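# Home all three axes using the teach pendant

## Task

Use the teach pendant to jog every one of the three axes until each sits at its home mark; the result must still hold once the robot lets go.

## Robot and tools

Robot: two six-joint arms, left_arm (base near y = +0.452 m) and right_arm (base near y = -0.352 m), each ending in a five-digit hand. right_arm has a right hand and left_arm a mirrored left hand. A camera stand sits behind the arms. The scene frame has its origin at table-top height midway between the bases, +x out over the table, +z up, and left_arm on the +y side. Printed positions and orientations can be off by a few centimetres.

Hand point axes (right hand): +z runs along straight fingers toward the tips, +y points out of the palm face, and +x crosses the palm away from the thumb. On the left hand +x points toward the thumb. A rigid mast at the wrist on the palm side can strike things.

The 48-number row is shared by every moving tool, and every entry lies in [-1, 1]. It holds both arms, even when only one moves, in this order: left_arm dx, dy, dz, rx, ry, rz; then 16 left_gripper motor goals; left_gripper current_limit and speed; then the same 24 for right_arm and right_gripper. The motor order is index_mcp, index_abd, index_pip, index_dip, middle_mcp, middle_abd, middle_pip, middle_dip, ring_mcp, ring_abd, ring_pip, ring_dip, thumb_cmc, thumb_axl, thumb_mcp, thumb_ipl.

Pose numbers are offsets, not poses. They are measured from that arm's current Hand target along the Hand target's own axes; 1.0 is 0.6 m of travel or 180 degrees of turn, and rx, ry, rz form a single rotation vector. Sending the same offset twice moves the arm twice. Six zeros re-request the current Hand target. The controller limits each step's commanded orientation to 32 degrees from the measured one.

Hand numbers are absolute goal angles, scaled linearly between each hinge's two stops (for example _mcp: +1 = +128 deg, -1 = -18 deg, straight at -0.75; thumb_cmc: +1 = +120, -1 = -20, straight at -0.71). A zero is a real goal, so to keep a hand unchanged copy back its hand_goal, hand_current_limit and hand_speed. current_limit maps -1..+1 onto 0..550 mA (minimum 11 mA); speed maps to (speed+1)/2 of 8.5 rad/s. Initial values: current_limit +0.4, speed -0.6.

Tools:
- execute_actions(actions, cameras): actions is a list of actions, each a list of up to 15 rows at 1/30 s per row; a short action repeats its final row. Every row of one action is an offset from the Hand target at that action's start. An empty list returns state plus all camera images and the scene number.
- move(target, speed, blend, stop_force, zero, blocking, cameras): drives each hand point straight toward target, which is one row or a list of up to 15 rows, each an offset from the same starting Hand targets. speed is m/s, 0.002 to 3.6, default 0.25 (turns up to twice that in rad/s). blend in metres rounds corners in a list; 0 stops at each. stop_force (3 to 120 N, shared by both arms) ends an arm's path when its wrist sensor feels that much resistance; it is unreliable for light or turning contacts and cannot be combined with blocking=false. zero (default true) re-zeroes moving arms before the move. All paths end together, at most 10 s.
- wait(seconds 0 to 10, cameras): lets time pass with commands held.
- stop(cameras): brakes a running move.
- zoom_image(camera, region [x0, y0, x1, y1], max 504 px each side): enlarges part of the newest image from cam_high, cam_low, cam_left_wrist or cam_right_wrist.
- zero_wrist_force(arm): tares left_arm or right_arm's wrist sensor.
- finished_scene(scene 1 or 2): closes the scene for good; scene 1 is practice.

Results: end_effector_position (m), end_effector_quat_wxyz and velocities in the scene frame; Hand target (the last commanded pose after clipping; the hand often rests a little short of it, so send the remainder as an offset); joint positions and torques; Wrist force and Wrist torque in the hand's axes plus a peak line; per-motor hand_goal, hand_measured, hand_current_ma and hand_state (moving, goal, blocked, overload). A move adds a move: line such as done, off_target, moving, held or fault, plus limits=paced or limits=held.

Cameras: cam_high and cam_low are fixed, 672x504; cam_left_wrist and cam_right_wrist are fisheye, 616x616, and can lag their arm.

Cautions: do not let items fall or leave them off the table. Arms are stiff; pressing past a firm contact, 150 N (plus or minus 25) on any part, or joint torque over 138 N m (shoulder and elbow) or 25.7 N m (wrists) freezes that arm for 10 s. Go slowly near the pendant and its buttons, and back off by commanding the target past the hand point. Never let the two arms or hands bump or grip each other. Avoid paths close to an arm's own base. A motor at 495 mA or above for 5 s shuts off for 10 s; motors above 85 C brake the arm for 30 to 60 s. Thinking time lets the scene keep running.

Each tool is called after ">>>" as a command line: name --argument value for each argument, lists and objects as JSON in quotes; but a table of rows of numbers goes row by row, as --pt "numbers of a row", without its own name.

## Session

>>> execute_actions --actions '[]'

Scene clock: 0.00 s.
left_arm: end_effector_position=(+0.6478, +0.2534, +0.3181) hand_goal=(-0.754, +0.000, -0.576, -0.696, -0.754, +0.000, -0.576, -0.696, -0.754, +0.000, -0.576, -0.696, -0.714, -0.678, -0.226, -0.168) hand_measured=(-0.754, +0.000, -0.576, -0.696, -0.754, +0.000, -0.576, -0.696, -0.754, +0.000, -0.576, -0.696, -0.714, -0.678, -0.226, -0.168) hand_current_ma=(+0, +0, +0, +0, +0, +0, +0, +0, +0, +0, +0, +0, +0, +0, +0, +0) hand_state=(goal, goal, goal, goal, goal, goal, goal, goal, goal, goal, goal, goal, goal, goal, goal, goal) hand_current_limit=0.40 hand_speed=-0.60 end_effector_quat_wxyz=(-0.039, +0.772, +0.633, -0.031) | right_arm: end_effector_position=(+0.5376, -0.5861, +0.1794) hand_goal=(-0.754, +0.000, -0.576, -0.696, -0.754, +0.000, -0.576, -0.696, -0.754, +0.000, -0.576, -0.696, -0.714, -0.678, -0.226, -0.168) hand_measured=(-0.754, +0.000, -0.576, -0.696, -0.754, +0.000, -0.576, -0.696, -0.754, +0.000, -0.576, -0.696, -0.714, -0.678, -0.226, -0.168) hand_current_ma=(+0, +0, +0, +0, +0, +0, +0, +0, +0, +0, +0, +0, +0, +0, +0, +0) hand_state=(goal, goal, goal, goal, goal, goal, goal, goal, goal, goal, goal, goal, goal, goal, goal, goal) hand_current_limit=0.40 hand_speed=-0.60 end_effector_quat_wxyz=(+0.372, +0.864, +0.046, +0.336)
Joint positions: left_arm=[3.023 -1.867 -1.285 -1.66 1.579 0.073] | right_arm=[-0.356 -1.074 2.322 -3.836 -1.899 0.879]
Joint velocities: within noise
Joint torques (N m): no reading
Motor temperatures (°C): left_arm=[30 29 24 37 38 38] | right_arm=[33 31 31 42 31 40]
Wrist force (N): no reading
Wrist torque (N m): no reading
Wrist force, peak (N): no reading
Hand target: left_arm +0.6478, +0.2534, +0.3181; -0.039, +0.772, +0.633, -0.031 | right_arm +0.5376, -0.5861, +0.1794; +0.372, +0.864, +0.046, +0.336

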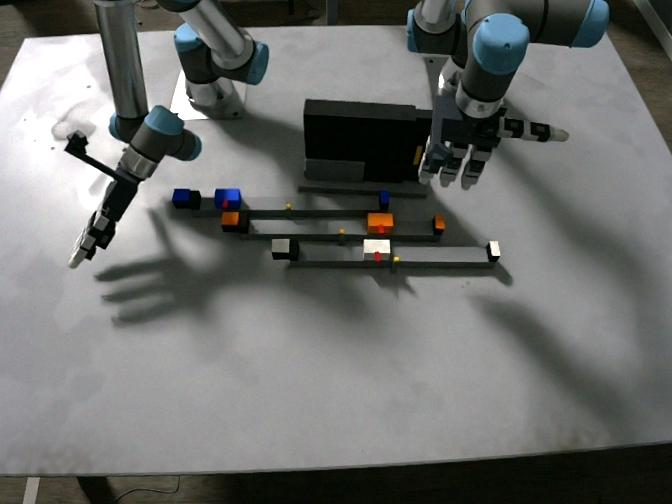

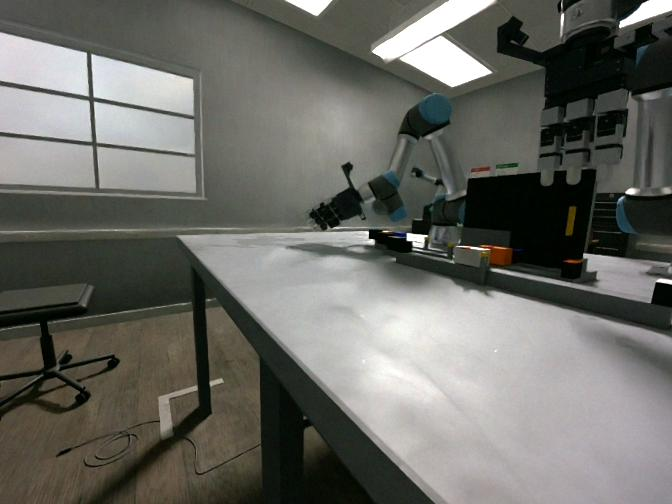

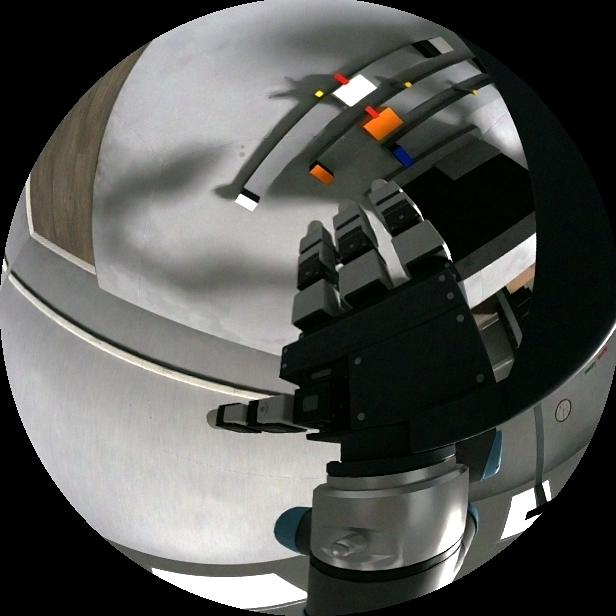

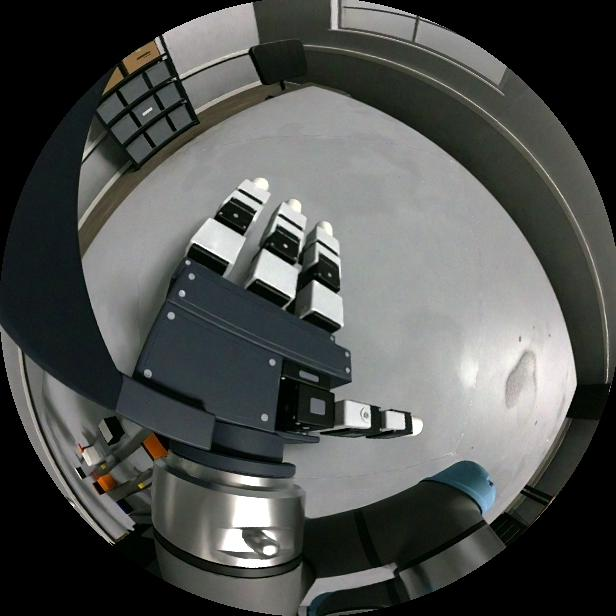

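>>> zoom_image --camera "cam_high" --region '[160, 80, 510, 290]'

>>> zoom_image --camera "cam_high" --region '[290, 90, 450, 210]'

>>> zoom_image --camera "cam_low" --region '[350, 150, 672, 330]'

>>> zoom_image --camera "cam_left_wrist" --region '[220, 20, 540, 340]'

>>> zoom_image --camera "cam_right_wrist" --region '[40, 380, 240, 580]'

Scaled by 1.440.

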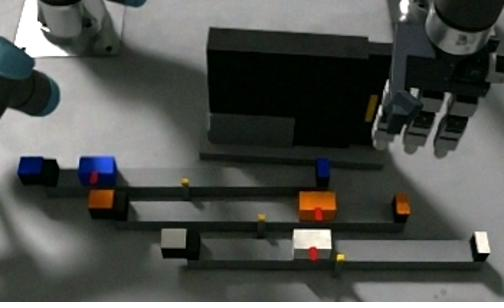

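Scaled by 3.150.

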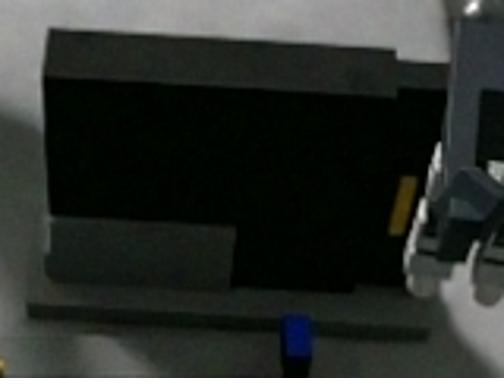

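Scaled by 1.565.

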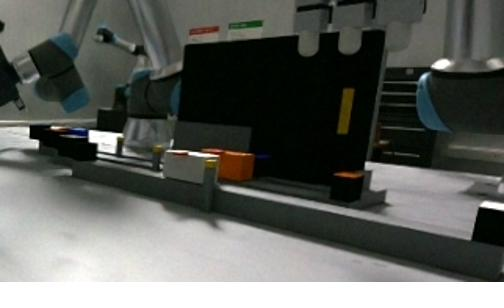

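Scaled by 1.575 from the camera's 616x616 image, which has a finer 880x880 frame.

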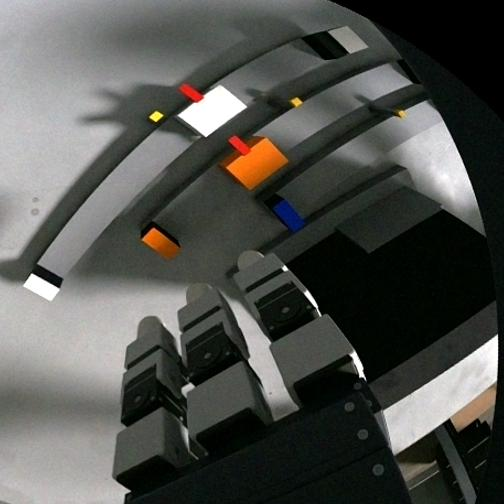

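Scaled by 2.520 from the camera's 616x616 image, which has a finer 880x880 frame.

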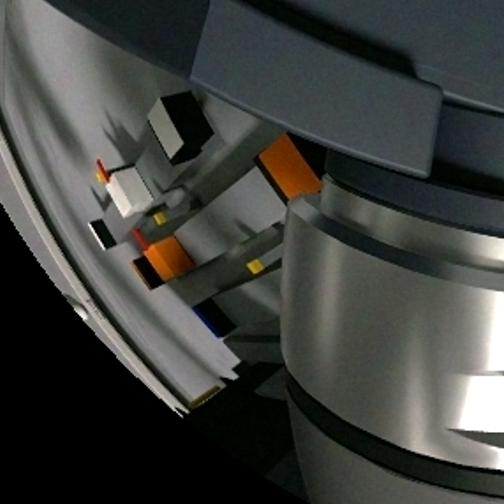

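>>> move --pt "0.25 0 0 0 0 0 -0.754 0 -0.576 -0.696 -0.754 0 -0.576 -0.696 -0.754 0 -0.576 -0.696 -0.714 -0.678 -0.226 -0.168 0.4 -0.6 0.1646 -0.2262 -0.6967 0.155 0.25 0.198 -0.754 0 -0.576 -0.696 -0.754 0 -0.576 -0.696 -0.754 0 -0.576 -0.696 -0.714 -0.678 -0.226 -0.168 0.4 -0.6" --speed 0.25 --cameras '["all"]'

Scene clock: 322.40 s.
left_arm: end_effector_position=(+0.6773, +0.4006, +0.3183) hand_goal=(-0.754, +0.000, -0.576, -0.696, -0.754, +0.000, -0.576, -0.696, -0.754, +0.000, -0.576, -0.696, -0.714, -0.678, -0.226, -0.168) hand_measured=(-0.754, +0.000, -0.576, -0.696, -0.754, +0.000, -0.576, -0.696, -0.754, +0.000, -0.576, -0.696, -0.714, -0.678, -0.224, -0.168) hand_current_ma=(+2, +0, -2, +0, +2, +0, -2, +0, +2, +0, -2, +0, -1, +2, +7, +1) hand_state=(goal, goal, goal, goal, goal, goal, goal, goal, goal, goal, goal, goal, goal, goal, goal, goal) hand_current_limit=0.40 hand_speed=-0.60 end_effector_quat_wxyz=(-0.039, +0.772, +0.633, -0.031) | right_arm: end_effector_position=(+0.3794, -0.2005, +0.3500) hand_goal=(-0.754, +0.000, -0.576, -0.696, -0.754, +0.000, -0.576, -0.696, -0.754, +0.000, -0.576, -0.696, -0.714, -0.678, -0.226, -0.168) hand_measured=(-0.756, -0.002, -0.576, -0.696, -0.756, -0.002, -0.576, -0.696, -0.756, -0.002, -0.576, -0.696, -0.716, -0.678, -0.226, -0.168) hand_current_ma=(-4, -2, -1, +0, -5, -2, -1, +0, -4, -2, -1, +0, -4, +1, +1, +1) hand_state=(goal, goal, goal, goal, goal, goal, goal, goal, goal, goal, goal, goal, goal, goal, goal, goal) hand_current_limit=0.40 hand_speed=-0.60 end_effector_quat_wxyz=(-0.001, +0.708, +0.001, +0.706)
Joint positions: left_arm=[3.263 -1.859 -1.296 -1.652 1.602 0.312] | right_arm=[0.612 -1.583 2.511 -4.067 -2.135 1.572]
Joint torques (N m): left_arm=[-4.76 42.4 11.39 -0.39 -0.84 -1.39] | right_arm=[14.09 -11.67 -10.72 -1.37 -1.66 1.19]
Wrist force (N): left_arm=[-0.3 0.1 0.3] | right_arm=[-0.4 0.5 -1.3]
Wrist torque (N m): left_arm=[0.00 0.03 -0.02] | right_arm=[0.45 0.15 0.14]
Wrist force, peak (N): left_arm=[-0.9 0.1 0.0] | right_arm=[0.4 -1.6 -1.9]
Hand target: left_arm +0.6772, +0.4005, +0.3183; -0.039, +0.772, +0.633, -0.031 | right_arm +0.3793, -0.2005, +0.3501; -0.001, +0.708, +0.000, +0.706
Off the commanded pose: left_arm 0.000 m, 0 deg | right_arm 0.000 m, 0 deg.
move: done
camera_calibration:
cam_left_wrist: T_world_to_cam=[[-0.794649, -0.606274, 0.0310536, 0.743026], [-0.345763, 0.494054, 0.797721, -0.275731], [-0.49898, 0.623171, -0.602227, 0.405716], [0, 0, 0, 1]] pos_world=[0.697552, 0.333873, 0.441215]
cam_right_wrist: T_world_to_cam=[[0.046625, -0.625925, -0.778488, 0.169337], [-0.763042, 0.48064, -0.432147, 0.487275], [0.644664, 0.614168, -0.455198, 0.159194], [0, 0, 0, 1]] pos_world=[0.26129, -0.225983, 0.414866]

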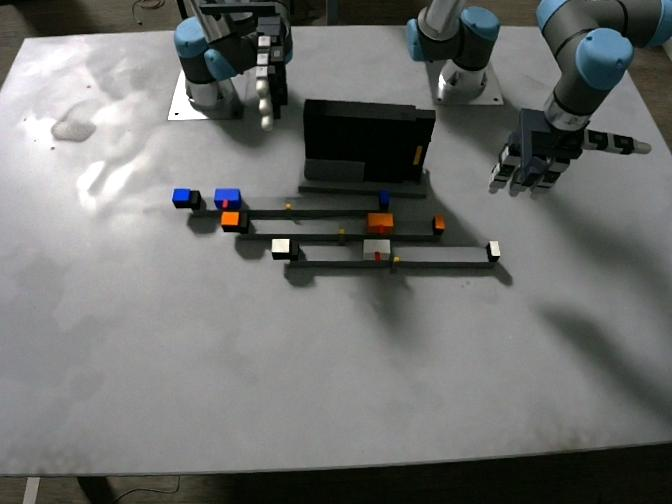

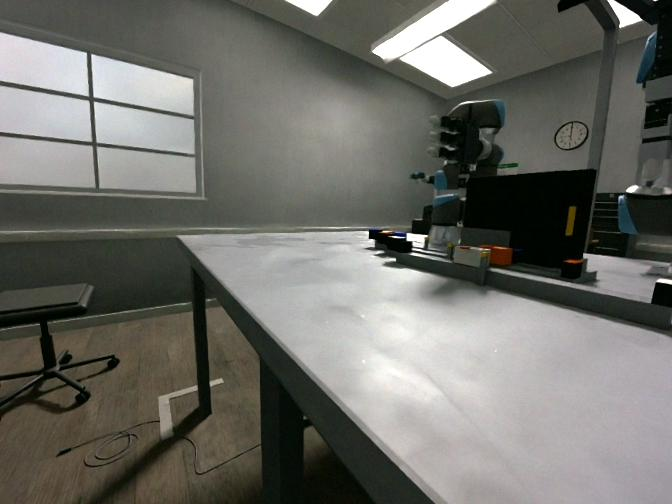

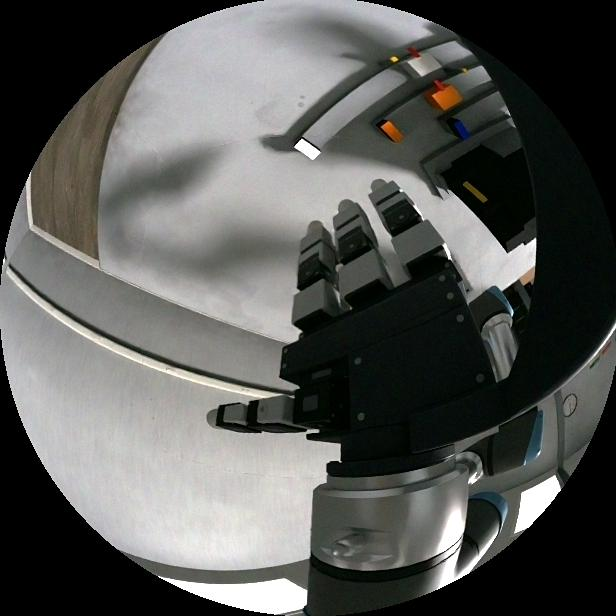

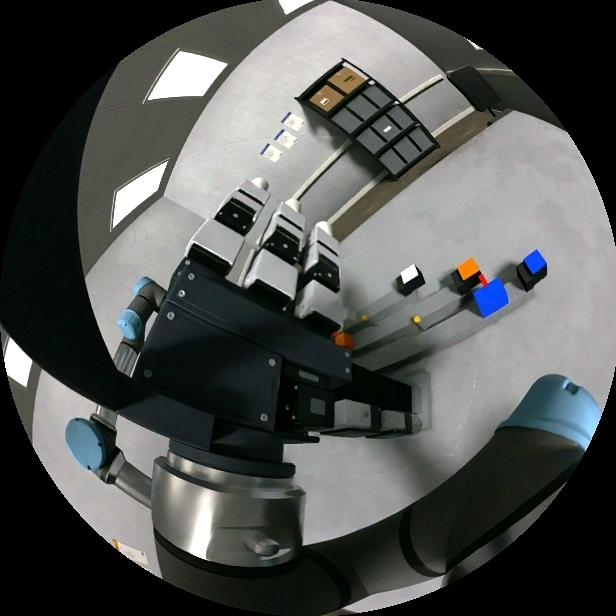

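>>> move --pt "0 0 0 0 0 0 -0.754 0 -0.576 -0.696 -0.754 0 -0.576 -0.696 -0.754 0 -0.576 -0.696 -0.714 -0.678 -0.226 -0.168 0.4 -0.6 0.1167 -0.1667 -0.265 0 0 0 -0.754 0 -0.576 -0.696 -0.754 0 -0.576 -0.696 -0.754 0 -0.576 -0.696 -0.714 -0.678 -0.226 -0.168 0.4 -0.6" --speed 0.25 --cameras '["all"]'

>>> zoom_image --camera "cam_right_wrist" --region '[280, 250, 480, 450]'

>>> zoom_image --camera "cam_high" --region '[290, 90, 450, 210]'

>>> zoom_image --camera "cam_low" --region '[430, 150, 630, 300]'

Scene clock: 332.43 s.
left_arm: end_effector_position=(+0.6772, +0.4005, +0.3183) hand_goal=(-0.754, +0.000, -0.576, -0.696, -0.754, +0.000, -0.576, -0.696, -0.754, +0.000, -0.576, -0.696, -0.714, -0.678, -0.226, -0.168) hand_measured=(-0.754, +0.000, -0.576, -0.696, -0.754, +0.000, -0.576, -0.696, -0.754, +0.000, -0.576, -0.696, -0.714, -0.678, -0.224, -0.168) hand_current_ma=(+2, +0, -2, +0, +2, +0, -2, +0, +2, +0, -2, +0, -1, +2, +7, +1) hand_state=(goal, goal, goal, goal, goal, goal, goal, goal, goal, goal, goal, goal, goal, goal, goal, goal) hand_current_limit=0.40 hand_speed=-0.60 end_effector_quat_wxyz=(-0.039, +0.772, +0.633, -0.031) | right_arm: end_effector_position=(+0.2846, -0.1419, +0.3921) hand_goal=(-0.754, +0.000, -0.576, -0.696, -0.754, +0.000, -0.576, -0.696, -0.754, +0.000, -0.576, -0.696, -0.714, -0.678, -0.226, -0.168) hand_measured=(-0.756, -0.002, -0.576, -0.696, -0.756, -0.002, -0.576, -0.696, -0.756, -0.002, -0.576, -0.696, -0.716, -0.678, -0.226, -0.168) hand_current_ma=(-3, -5, -1, +0, -3, -5, -1, +0, -3, -5, -1, +0, -2, +1, -1, +0) hand_state=(goal, goal, goal, goal, goal, goal, goal, goal, goal, goal, goal, goal, goal, goal, goal, goal) hand_current_limit=0.40 hand_speed=-0.60 end_effector_quat_wxyz=(-0.002, +0.707, +0.002, +0.707)
Joint positions: left_arm=[3.263 -1.859 -1.296 -1.652 1.602 0.312] | right_arm=[1.053 -1.617 2.383 -3.905 -2.573 1.572]
Joint torques (N m): left_arm=[-7.78 43.5 11.22 -0.35 -0.75 0.96] | right_arm=[4.67 -19.16 -5.68 -3.57 -1.77 0.78]
Wrist force (N): left_arm=[-0.3 0.0 0.1] | right_arm=[-0.5 0.7 -0.6]
Wrist torque (N m): left_arm=[0.01 0.02 -0.02] | right_arm=[0.38 0.14 0.07]
Wrist force, peak (N): left_arm=[-0.7 0.0 0.3] | right_arm=[3.9 0.0 -7.6]
Hand target: left_arm +0.6772, +0.4005, +0.3183; -0.039, +0.772, +0.633, -0.031 | right_arm +0.2845, -0.1418, +0.3922; -0.002, +0.707, +0.002, +0.707 (not the last commanded pose)
Off the commanded pose: left_arm 0.000 m, 0 deg | right_arm 0.081 m, 0 deg.
move: held (right_arm; a check stopped the path); limits=held
pose unreachable (right arm): on one or more control steps of this call, first in action 0 (counted from 0), this arm could not follow its commanded pose, so it was not sent that pose on those steps. It may still have moved: this result reports where it is.
cause: moving toward the commanded pose would bring two parts of the arm too close to each other (joints 4 (wrist 1) to 6 (wrist 3) lie between them).
camera_calibration:
cam_left_wrist: T_world_to_cam=[[-0.794609, -0.606324, 0.0311007, 0.742994], [-0.345746, 0.494032, 0.797741, -0.275744], [-0.499054, 0.62314, -0.602197, 0.405765], [0, 0, 0, 1]] pos_world=[0.697552, 0.333873, 0.441215]
cam_right_wrist: T_world_to_cam=[[0.0501505, -0.62553, -0.778587, 0.242353], [-0.764253, 0.47783, -0.433124, 0.405409], [0.642964, 0.616759, -0.454099, 0.20389], [0, 0, 0, 1]] pos_world=[0.166587, -0.167868, 0.456872]

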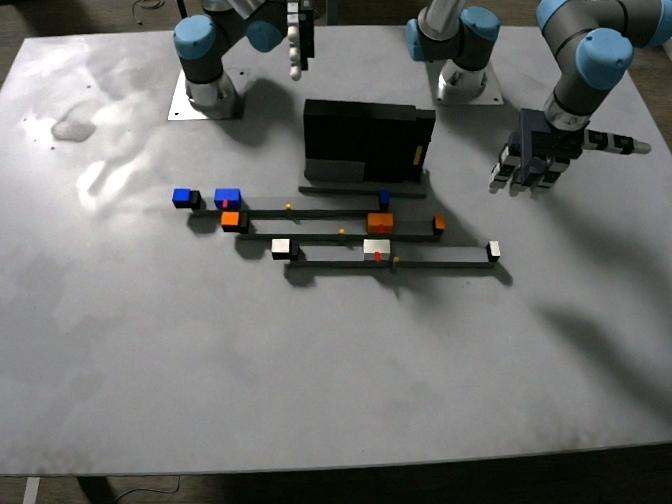

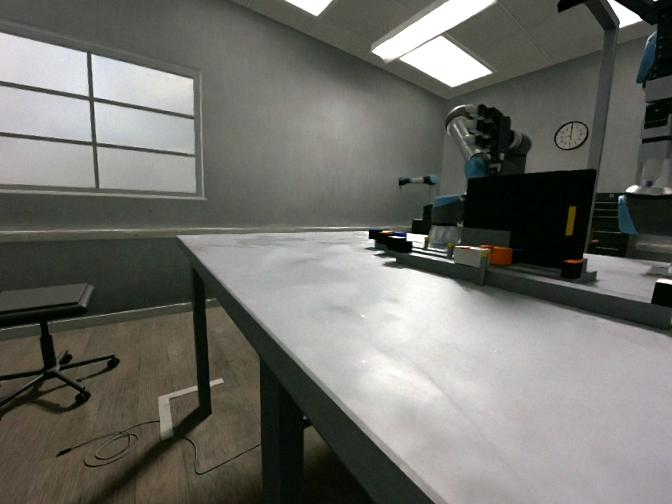

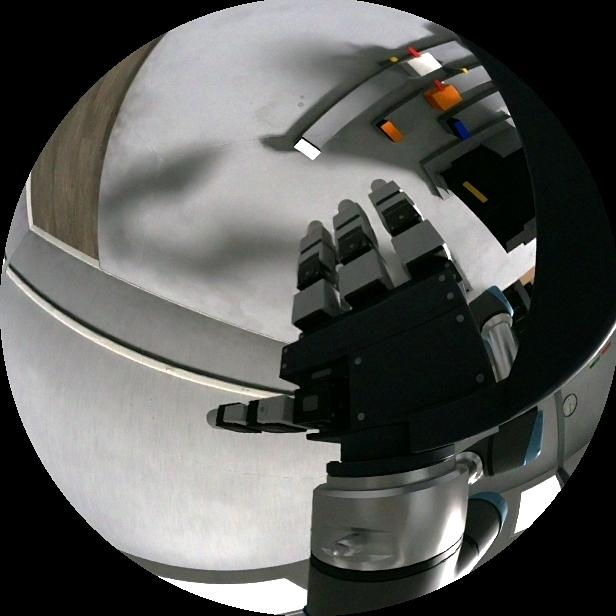

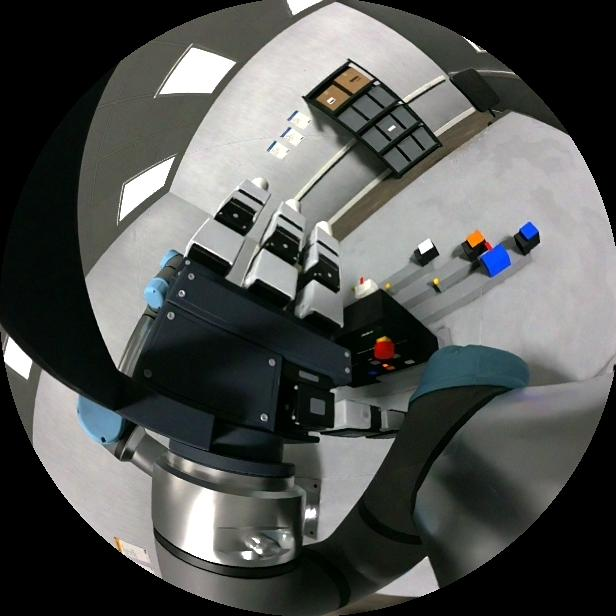

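Scaled by 2.520 from the camera's 616x616 image, which has a finer 880x880 frame.

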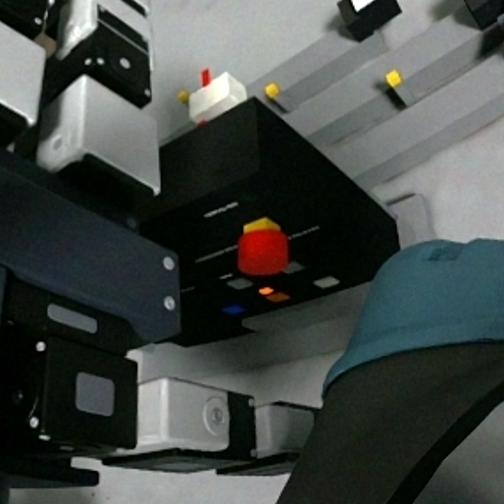

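Scaled by 3.150.

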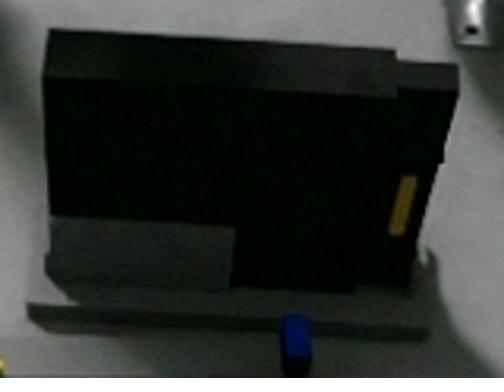

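Scaled by 2.520.

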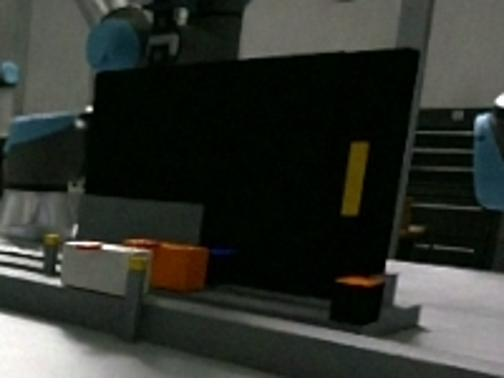

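>>> zoom_image --camera "cam_right_wrist" --region '[330, 280, 450, 400]'

Scaled by 4.200 from the camera's 616x616 image, which has a finer 880x880 frame.

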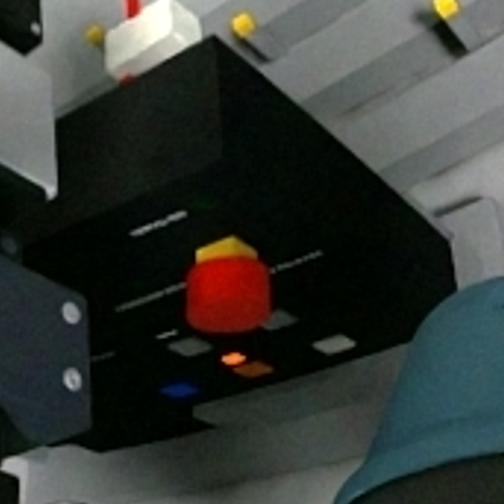

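>>> move --pt "0 0 0 0 0 0 -0.754 0 -0.576 -0.696 -0.754 0 -0.576 -0.696 -0.754 0 -0.576 -0.696 -0.714 -0.678 -0.226 -0.168 0.4 -0.6 -0.053 -0.203 -0.041 0.195 -0.195 -0.472 0.479 0 0.737 -0.406 0.479 0 0.737 -0.406 0.479 0 0.737 -0.406 -0.714 -0.678 -0.226 -0.168 0.4 -0.6" --speed 0.2 --cameras '["all"]'

Scene clock: 495.73 s.
left_arm: end_effector_position=(+0.6772, +0.4005, +0.3183) hand_goal=(-0.754, +0.000, -0.576, -0.696, -0.754, +0.000, -0.576, -0.696, -0.754, +0.000, -0.576, -0.696, -0.714, -0.678, -0.226, -0.168) hand_measured=(-0.754, +0.000, -0.576, -0.696, -0.754, +0.000, -0.576, -0.696, -0.754, +0.000, -0.576, -0.696, -0.714, -0.678, -0.224, -0.168) hand_current_ma=(+2, +0, -2, +0, +2, +0, -2, +0, +2, +0, -2, +0, -1, +2, +7, +1) hand_state=(goal, goal, goal, goal, goal, goal, goal, goal, goal, goal, goal, goal, goal, goal, goal, goal) hand_current_limit=0.40 hand_speed=-0.60 end_effector_quat_wxyz=(-0.039, +0.772, +0.633, -0.031) | right_arm: end_effector_position=(+0.2617, -0.0327, +0.3637) hand_goal=(+0.478, +0.000, +0.736, -0.406, +0.478, +0.000, +0.736, -0.406, +0.478, +0.000, +0.736, -0.406, -0.714, -0.678, -0.226, -0.168) hand_measured=(+0.474, -0.002, +0.736, -0.408, +0.474, -0.002, +0.736, -0.408, +0.474, -0.002, +0.736, -0.408, -0.718, -0.678, -0.226, -0.168) hand_current_ma=(-8, -5, -2, -5, -8, -5, -1, -4, -7, -5, -1, -4, -9, +1, +1, +0) hand_state=(goal, goal, goal, goal, goal, goal, goal, goal, goal, goal, goal, goal, goal, goal, goal, goal) hand_current_limit=0.40 hand_speed=-0.60 end_effector_quat_wxyz=(+0.248, +0.681, +0.603, +0.333)
Joint positions: left_arm=[3.263 -1.859 -1.296 -1.652 1.602 0.312] | right_arm=[1.191 -1.887 2.308 -2.504 -2.291 1.072]
Joint torques (N m): left_arm=[-7.9 43.49 11.9 0.21 -0.89 0.81] | right_arm=[8.47 -11.32 -10.7 -5.31 -1.62 1.53]
Wrist force (N): left_arm=[-0.5 -0.1 0.1] | right_arm=[-0.6 -0.2 0.8]
Wrist torque (N m): left_arm=[-0.01 0.05 -0.03] | right_arm=[-0.09 0.07 0.05]
Wrist force, peak (N): left_arm=[-0.7 -0.4 -0.1] | right_arm=[-0.6 -0.3 1.1]
Hand target: left_arm +0.6772, +0.4005, +0.3183; -0.039, +0.772, +0.633, -0.031 | right_arm +0.2617, -0.0328, +0.3637; +0.248, +0.681, +0.603, +0.333 (not the last commanded pose)
Off the commanded pose: left_arm 0.000 m, 0 deg | right_arm 0.013 m, 10 deg.
move: held (right_arm; a check stopped the path); limits=held
pose unreachable (right arm): on one or more control steps of this call, first in action 0 (counted from 0), this arm could not follow its commanded pose, so it was not sent that pose on those steps. It may still have moved: this result reports where it is.
cause: moving toward the commanded pose would bring two parts of the arm too close to each other (joints 4 (wrist 1) to 6 (wrist 3) lie between them).
camera_calibration:
cam_left_wrist: T_world_to_cam=[[-0.794609, -0.606324, 0.0311007, 0.742994], [-0.345746, 0.494032, 0.797741, -0.275744], [-0.499054, 0.62314, -0.602197, 0.405765], [0, 0, 0, 1]] pos_world=[0.697552, 0.333873, 0.441215]
cam_right_wrist: T_world_to_cam=[[0.406375, -0.858862, 0.311795, -0.207873], [-0.911646, -0.404024, 0.0752718, 0.148212], [0.0613248, -0.314836, -0.947163, 0.439495], [0, 0, 0, 1]] pos_world=[0.192639, 0.0197153, 0.469931]

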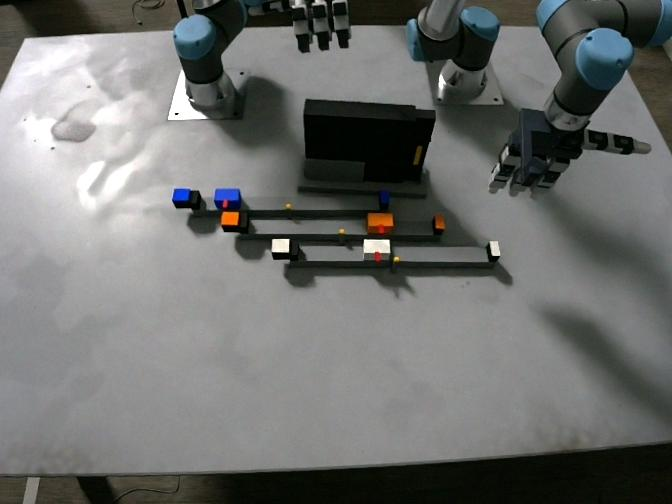

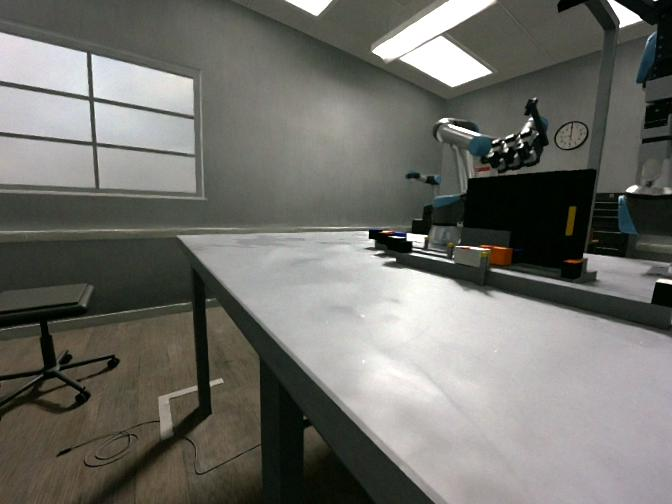

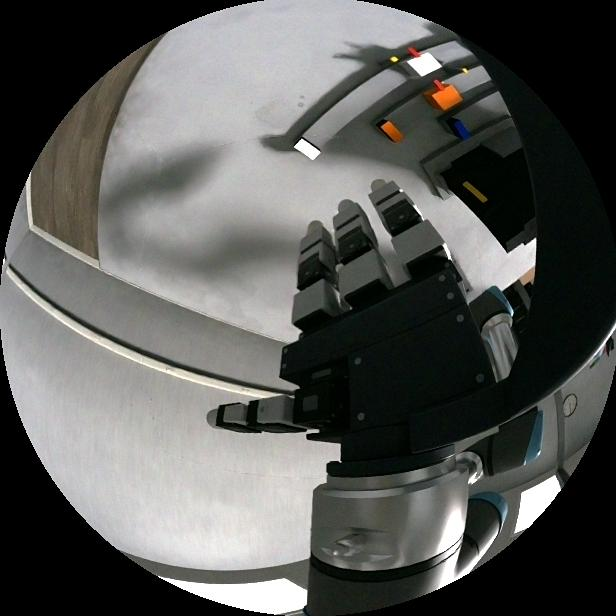

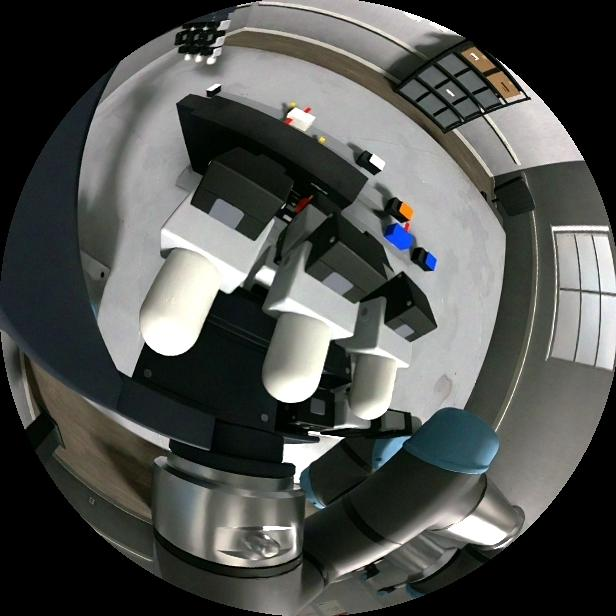

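>>> move --pt "0 0 0 0 0 0 -0.754 0 -0.576 -0.696 -0.754 0 -0.576 -0.696 -0.754 0 -0.576 -0.696 -0.714 -0.678 -0.226 -0.168 0.4 -0.6 0.1195 -0.2088 0.0817 0.1036 -0.028 -0.0441 0.479 0 0.737 -0.406 0.479 0 0.737 -0.406 0.479 0 0.737 -0.406 -0.714 -0.678 -0.226 -0.168 0.4 -0.6" --speed 0.15 --cameras '["cam_right_wrist", "cam_high"]'

Scene clock: 599.93 s.
left_arm: end_effector_position=(+0.6772, +0.4005, +0.3183) hand_goal=(-0.754, +0.000, -0.576, -0.696, -0.754, +0.000, -0.576, -0.696, -0.754, +0.000, -0.576, -0.696, -0.714, -0.678, -0.226, -0.168) hand_measured=(-0.754, +0.000, -0.576, -0.696, -0.754, +0.000, -0.576, -0.696, -0.754, +0.000, -0.576, -0.696, -0.714, -0.678, -0.224, -0.168) hand_current_ma=(+2, +0, -2, +0, +2, +0, -2, +0, +2, +0, -2, +0, -1, +2, +7, +1) hand_state=(goal, goal, goal, goal, goal, goal, goal, goal, goal, goal, goal, goal, goal, goal, goal, goal) hand_current_limit=0.40 hand_speed=-0.60 end_effector_quat_wxyz=(-0.039, +0.772, +0.633, -0.031) | right_arm: end_effector_position=(+0.2201, +0.0599, +0.2501) hand_goal=(+0.478, +0.000, +0.736, -0.406, +0.478, +0.000, +0.736, -0.406, +0.478, +0.000, +0.736, -0.406, -0.714, -0.678, -0.226, -0.168) hand_measured=(+0.474, -0.002, +0.736, -0.408, +0.474, -0.002, +0.736, -0.408, +0.474, -0.002, +0.736, -0.408, -0.718, -0.678, -0.224, -0.168) hand_current_ma=(-8, -5, -2, -5, -8, -5, -1, -4, -7, -5, -1, -4, -9, +1, +4, +0) hand_state=(goal, goal, goal, goal, goal, goal, goal, goal, goal, goal, goal, goal, goal, goal, goal, goal) hand_current_limit=0.40 hand_speed=-0.60 end_effector_quat_wxyz=(+0.183, +0.683, +0.683, +0.183)
Joint positions: left_arm=[3.263 -1.859 -1.296 -1.652 1.602 0.312] | right_arm=[1.293 -1.624 2.155 -2.282 -2.065 1.203]
Joint torques (N m): left_arm=[-6.28 43.7 12.27 0.55 -0.96 0.95] | right_arm=[-14.15 -10.28 -12.77 -4.84 -0.68 -1.29]
Wrist force (N): left_arm=[-0.5 0.0 0.1] | right_arm=[-1.0 -0.3 0.3]
Wrist torque (N m): left_arm=[0.01 0.05 -0.03] | right_arm=[0.00 0.02 0.00]
Wrist force, peak (N): left_arm=[-0.6 -0.4 0.3] | right_arm=[-1.1 0.8 0.5]
Hand target: left_arm +0.6772, +0.4005, +0.3183; -0.039, +0.772, +0.633, -0.031 | right_arm +0.2201, +0.0599, +0.2500; +0.183, +0.683, +0.683, +0.183
Off the commanded pose: left_arm 0.000 m, 0 deg | right_arm 0.000 m, 0 deg.
move: done
camera_calibration:
cam_right_wrist: T_world_to_cam=[[0.565405, -0.778596, 0.272222, -0.105879], [-0.798283, -0.433523, 0.418093, 0.0472484], [-0.207512, -0.453702, -0.866656, 0.410903], [0, 0, 0, 1]] pos_world=[0.182849, 0.124474, 0.36518]
Images, in order (width x height): cam_high 672x504, cam_right_wrist 616x616.

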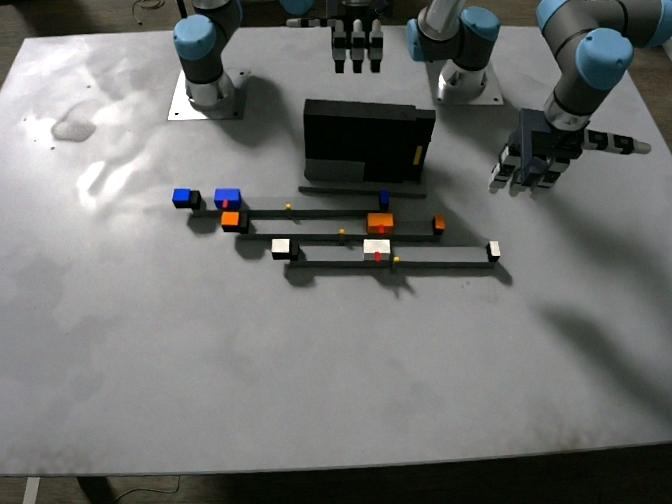

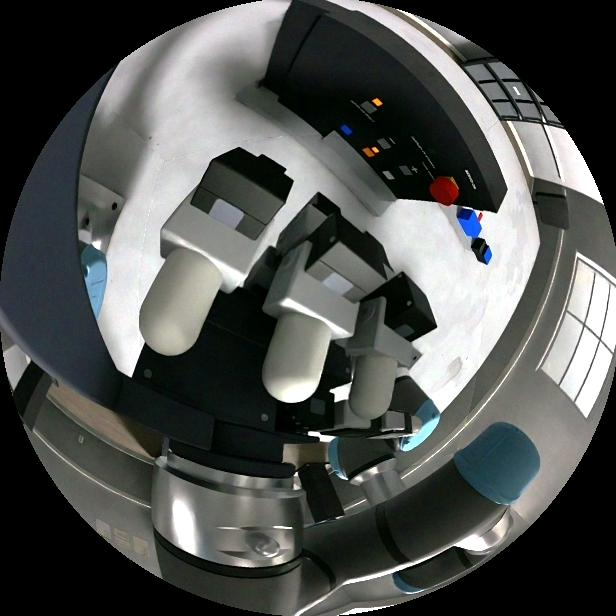

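Now a great view of the face.

>>> zoom_image --camera "cam_right_wrist" --region '[320, 60, 500, 240]'

>>> zoom_image --camera "cam_right_wrist" --region '[330, 85, 440, 195]'

Scaled by 2.800 from the camera's 616x616 image, which has a finer 880x880 frame.

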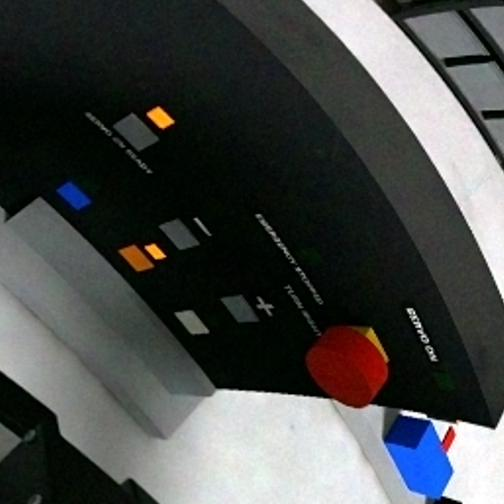

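Scaled by 4.582 from the camera's 616x616 image, which has a finer 880x880 frame.

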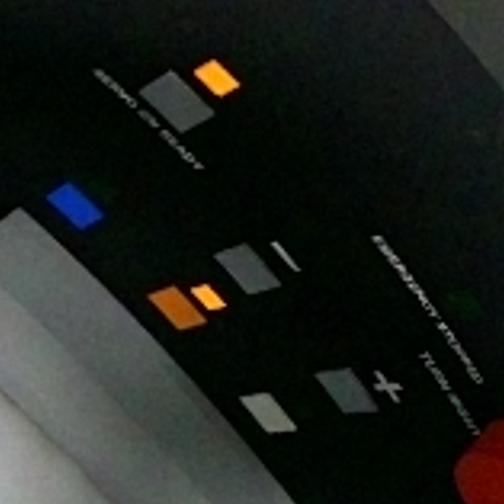

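>>> zoom_image --camera "cam_right_wrist" --region '[400, 120, 490, 210]'

>>> zoom_image --camera "cam_right_wrist" --region '[345, 90, 405, 150]'

>>> zoom_image --camera "cam_right_wrist" --region '[335, 120, 425, 190]'

Scaled by 5.600 from the camera's 616x616 image, which has a finer 880x880 frame.

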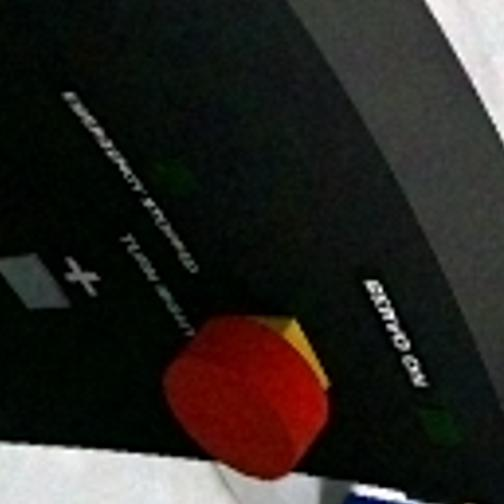

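Scaled by 8.400 from the camera's 616x616 image, which has a finer 880x880 frame.

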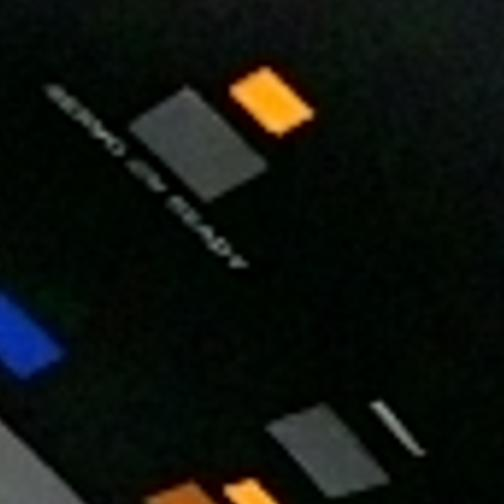

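Scaled by 5.600 from the camera's 616x616 image, which has a finer 880x880 frame.

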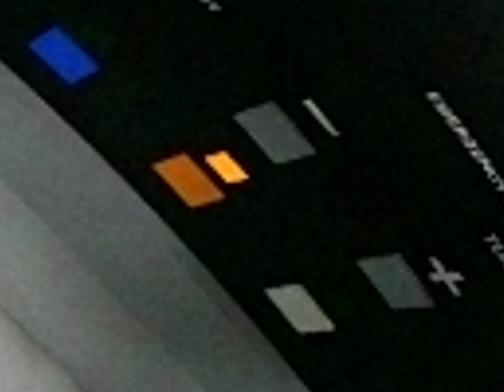

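>>> move --pt "-0.232 -0.048 0.035 -0.033 -0.2 0.919 0.068 0 -0.577 -0.696 0.479 0 0.737 -0.406 0.479 0 0.737 -0.406 -0.714 -0.678 -0.226 -0.168 0.4 -0.6 0 0 0 0 0 0 0.479 0 0.737 -0.406 0.479 0 0.737 -0.406 0.479 0 0.737 -0.406 -0.714 -0.678 -0.226 -0.168 0.4 -0.6" --speed 0.3 --cameras '["all"]'

Scene clock: 737.67 s.
left_arm: end_effector_position=(+0.6197, +0.2701, +0.3001) hand_goal=(+0.068, +0.000, -0.578, -0.696, +0.478, +0.000, +0.736, -0.406, +0.478, +0.000, +0.736, -0.406, -0.714, -0.678, -0.226, -0.168) hand_measured=(+0.050, +0.000, -0.578, -0.696, +0.464, +0.000, +0.734, -0.408, +0.462, +0.000, +0.734, -0.408, -0.716, -0.678, -0.224, -0.168) hand_current_ma=(-61, +0, +0, +0, -51, +0, -4, -6, -60, +0, -4, -7, -6, +2, +7, +1) hand_state=(goal, goal, goal, goal, goal, goal, goal, goal, goal, goal, goal, goal, goal, goal, goal, goal) hand_current_limit=0.40 hand_speed=-0.60 end_effector_quat_wxyz=(+0.188, +0.682, -0.683, -0.182) | right_arm: end_effector_position=(+0.2201, +0.0599, +0.2500) hand_goal=(+0.478, +0.000, +0.736, -0.406, +0.478, +0.000, +0.736, -0.406, +0.478, +0.000, +0.736, -0.406, -0.714, -0.678, -0.226, -0.168) hand_measured=(+0.474, -0.002, +0.736, -0.408, +0.474, -0.002, +0.736, -0.408, +0.474, -0.002, +0.736, -0.408, -0.718, -0.678, -0.224, -0.168) hand_current_ma=(-8, -5, -2, -5, -8, -5, -1, -4, -7, -5, -1, -4, -9, +1, +4, +0) hand_state=(goal, goal, goal, goal, goal, goal, goal, goal, goal, goal, goal, goal, goal, goal, goal, goal) hand_current_limit=0.40 hand_speed=-0.60 end_effector_quat_wxyz=(+0.183, +0.683, +0.683, +0.183)
Joint positions: left_arm=[3.118 -2.628 -0.165 -2.449 1.549 3.12] | right_arm=[1.293 -1.624 2.155 -2.282 -2.065 1.203]
Joint torques (N m): left_arm=[2.97 66.01 7.79 3.2 -1.5 1.53] | right_arm=[-13.18 -12.29 -9.68 -1.88 0.67 -1.02]
Wrist force (N): left_arm=[0.2 -0.3 0.8] | right_arm=[-1.1 0.0 0.5]
Wrist torque (N m): left_arm=[-0.07 -0.02 0.07] | right_arm=[0.02 0.02 0.01]
Wrist force, peak (N): left_arm=[0.8 -0.6 0.7] | right_arm=[-1.5 -0.3 0.2]
Hand target: left_arm +0.6197, +0.2701, +0.3001; +0.188, +0.682, -0.683, -0.182 | right_arm +0.2201, +0.0599, +0.2500; +0.183, +0.683, +0.683, +0.183
Off the commanded pose: left_arm 0.000 m, 0 deg | right_arm 0.000 m, 0 deg.
move: done
camera_calibration:
cam_left_wrist: T_world_to_cam=[[0.55215, 0.747544, -0.369199, -0.461342], [0.821951, -0.41384, 0.391323, -0.57317], [0.139742, -0.519533, -0.842946, 0.432419], [0, 0, 0, 1]] pos_world=[0.66542, 0.332329, 0.418473]
cam_right_wrist: T_world_to_cam=[[0.565395, -0.778624, 0.272164, -0.105881], [-0.798213, -0.433378, 0.418376, 0.0472357], [-0.207807, -0.453793, -0.866538, 0.410858], [0, 0, 0, 1]] pos_world=[0.182948, 0.124473, 0.365079]

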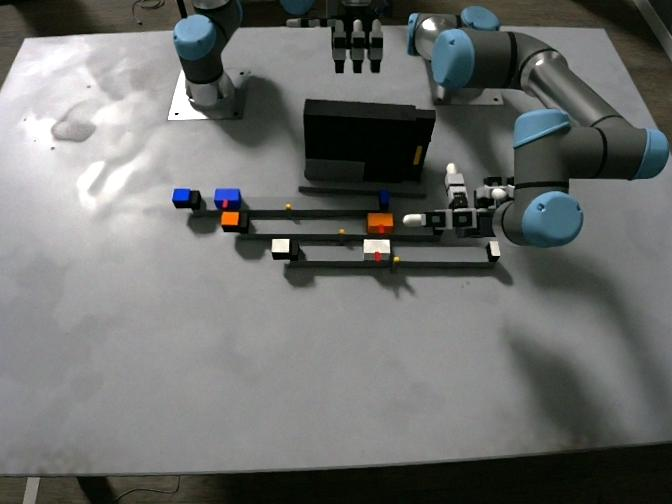

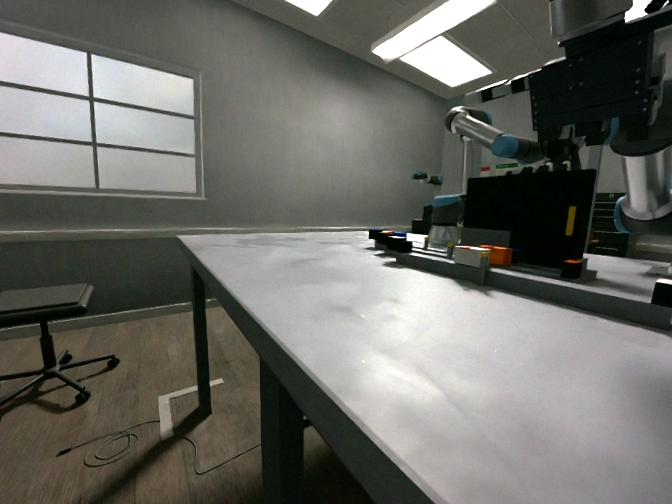

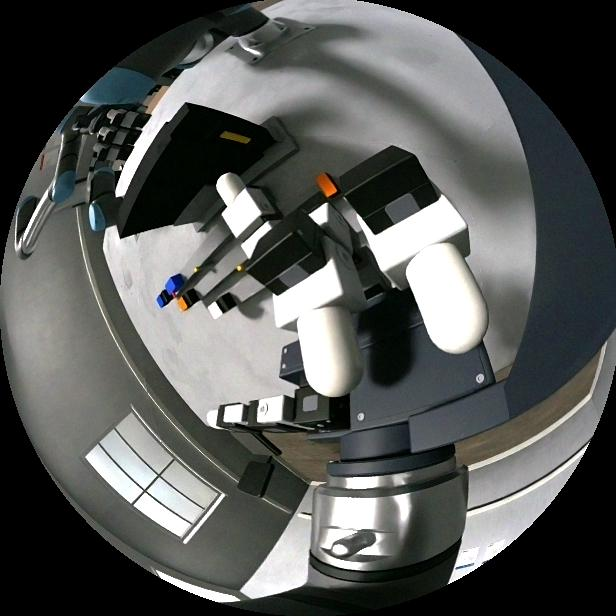

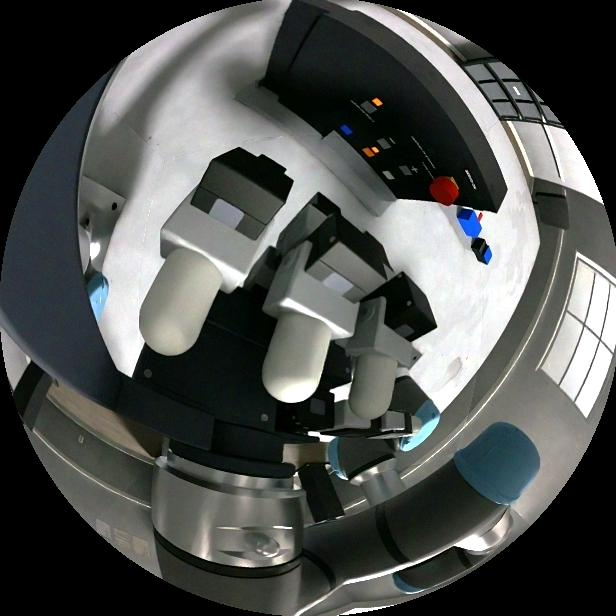

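>>> zoom_image --camera "cam_left_wrist" --region '[110, 90, 310, 290]'

>>> zoom_image --camera "cam_left_wrist" --region '[190, 110, 290, 210]'

Scaled by 2.520 from the camera's 616x616 image, which has a finer 880x880 frame.

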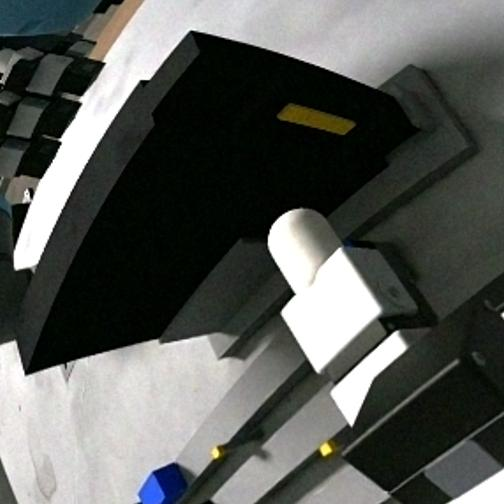

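Scaled by 5.040 from the camera's 616x616 image, which has a finer 880x880 frame.

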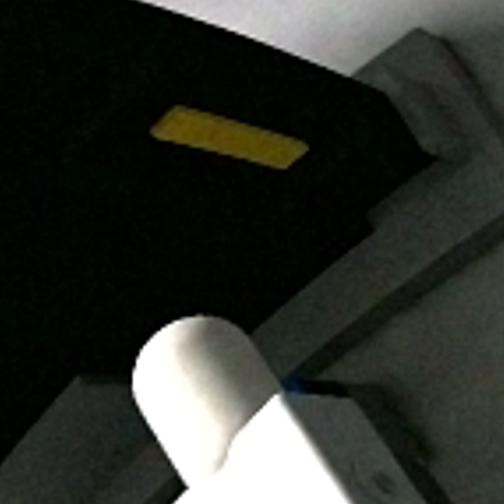

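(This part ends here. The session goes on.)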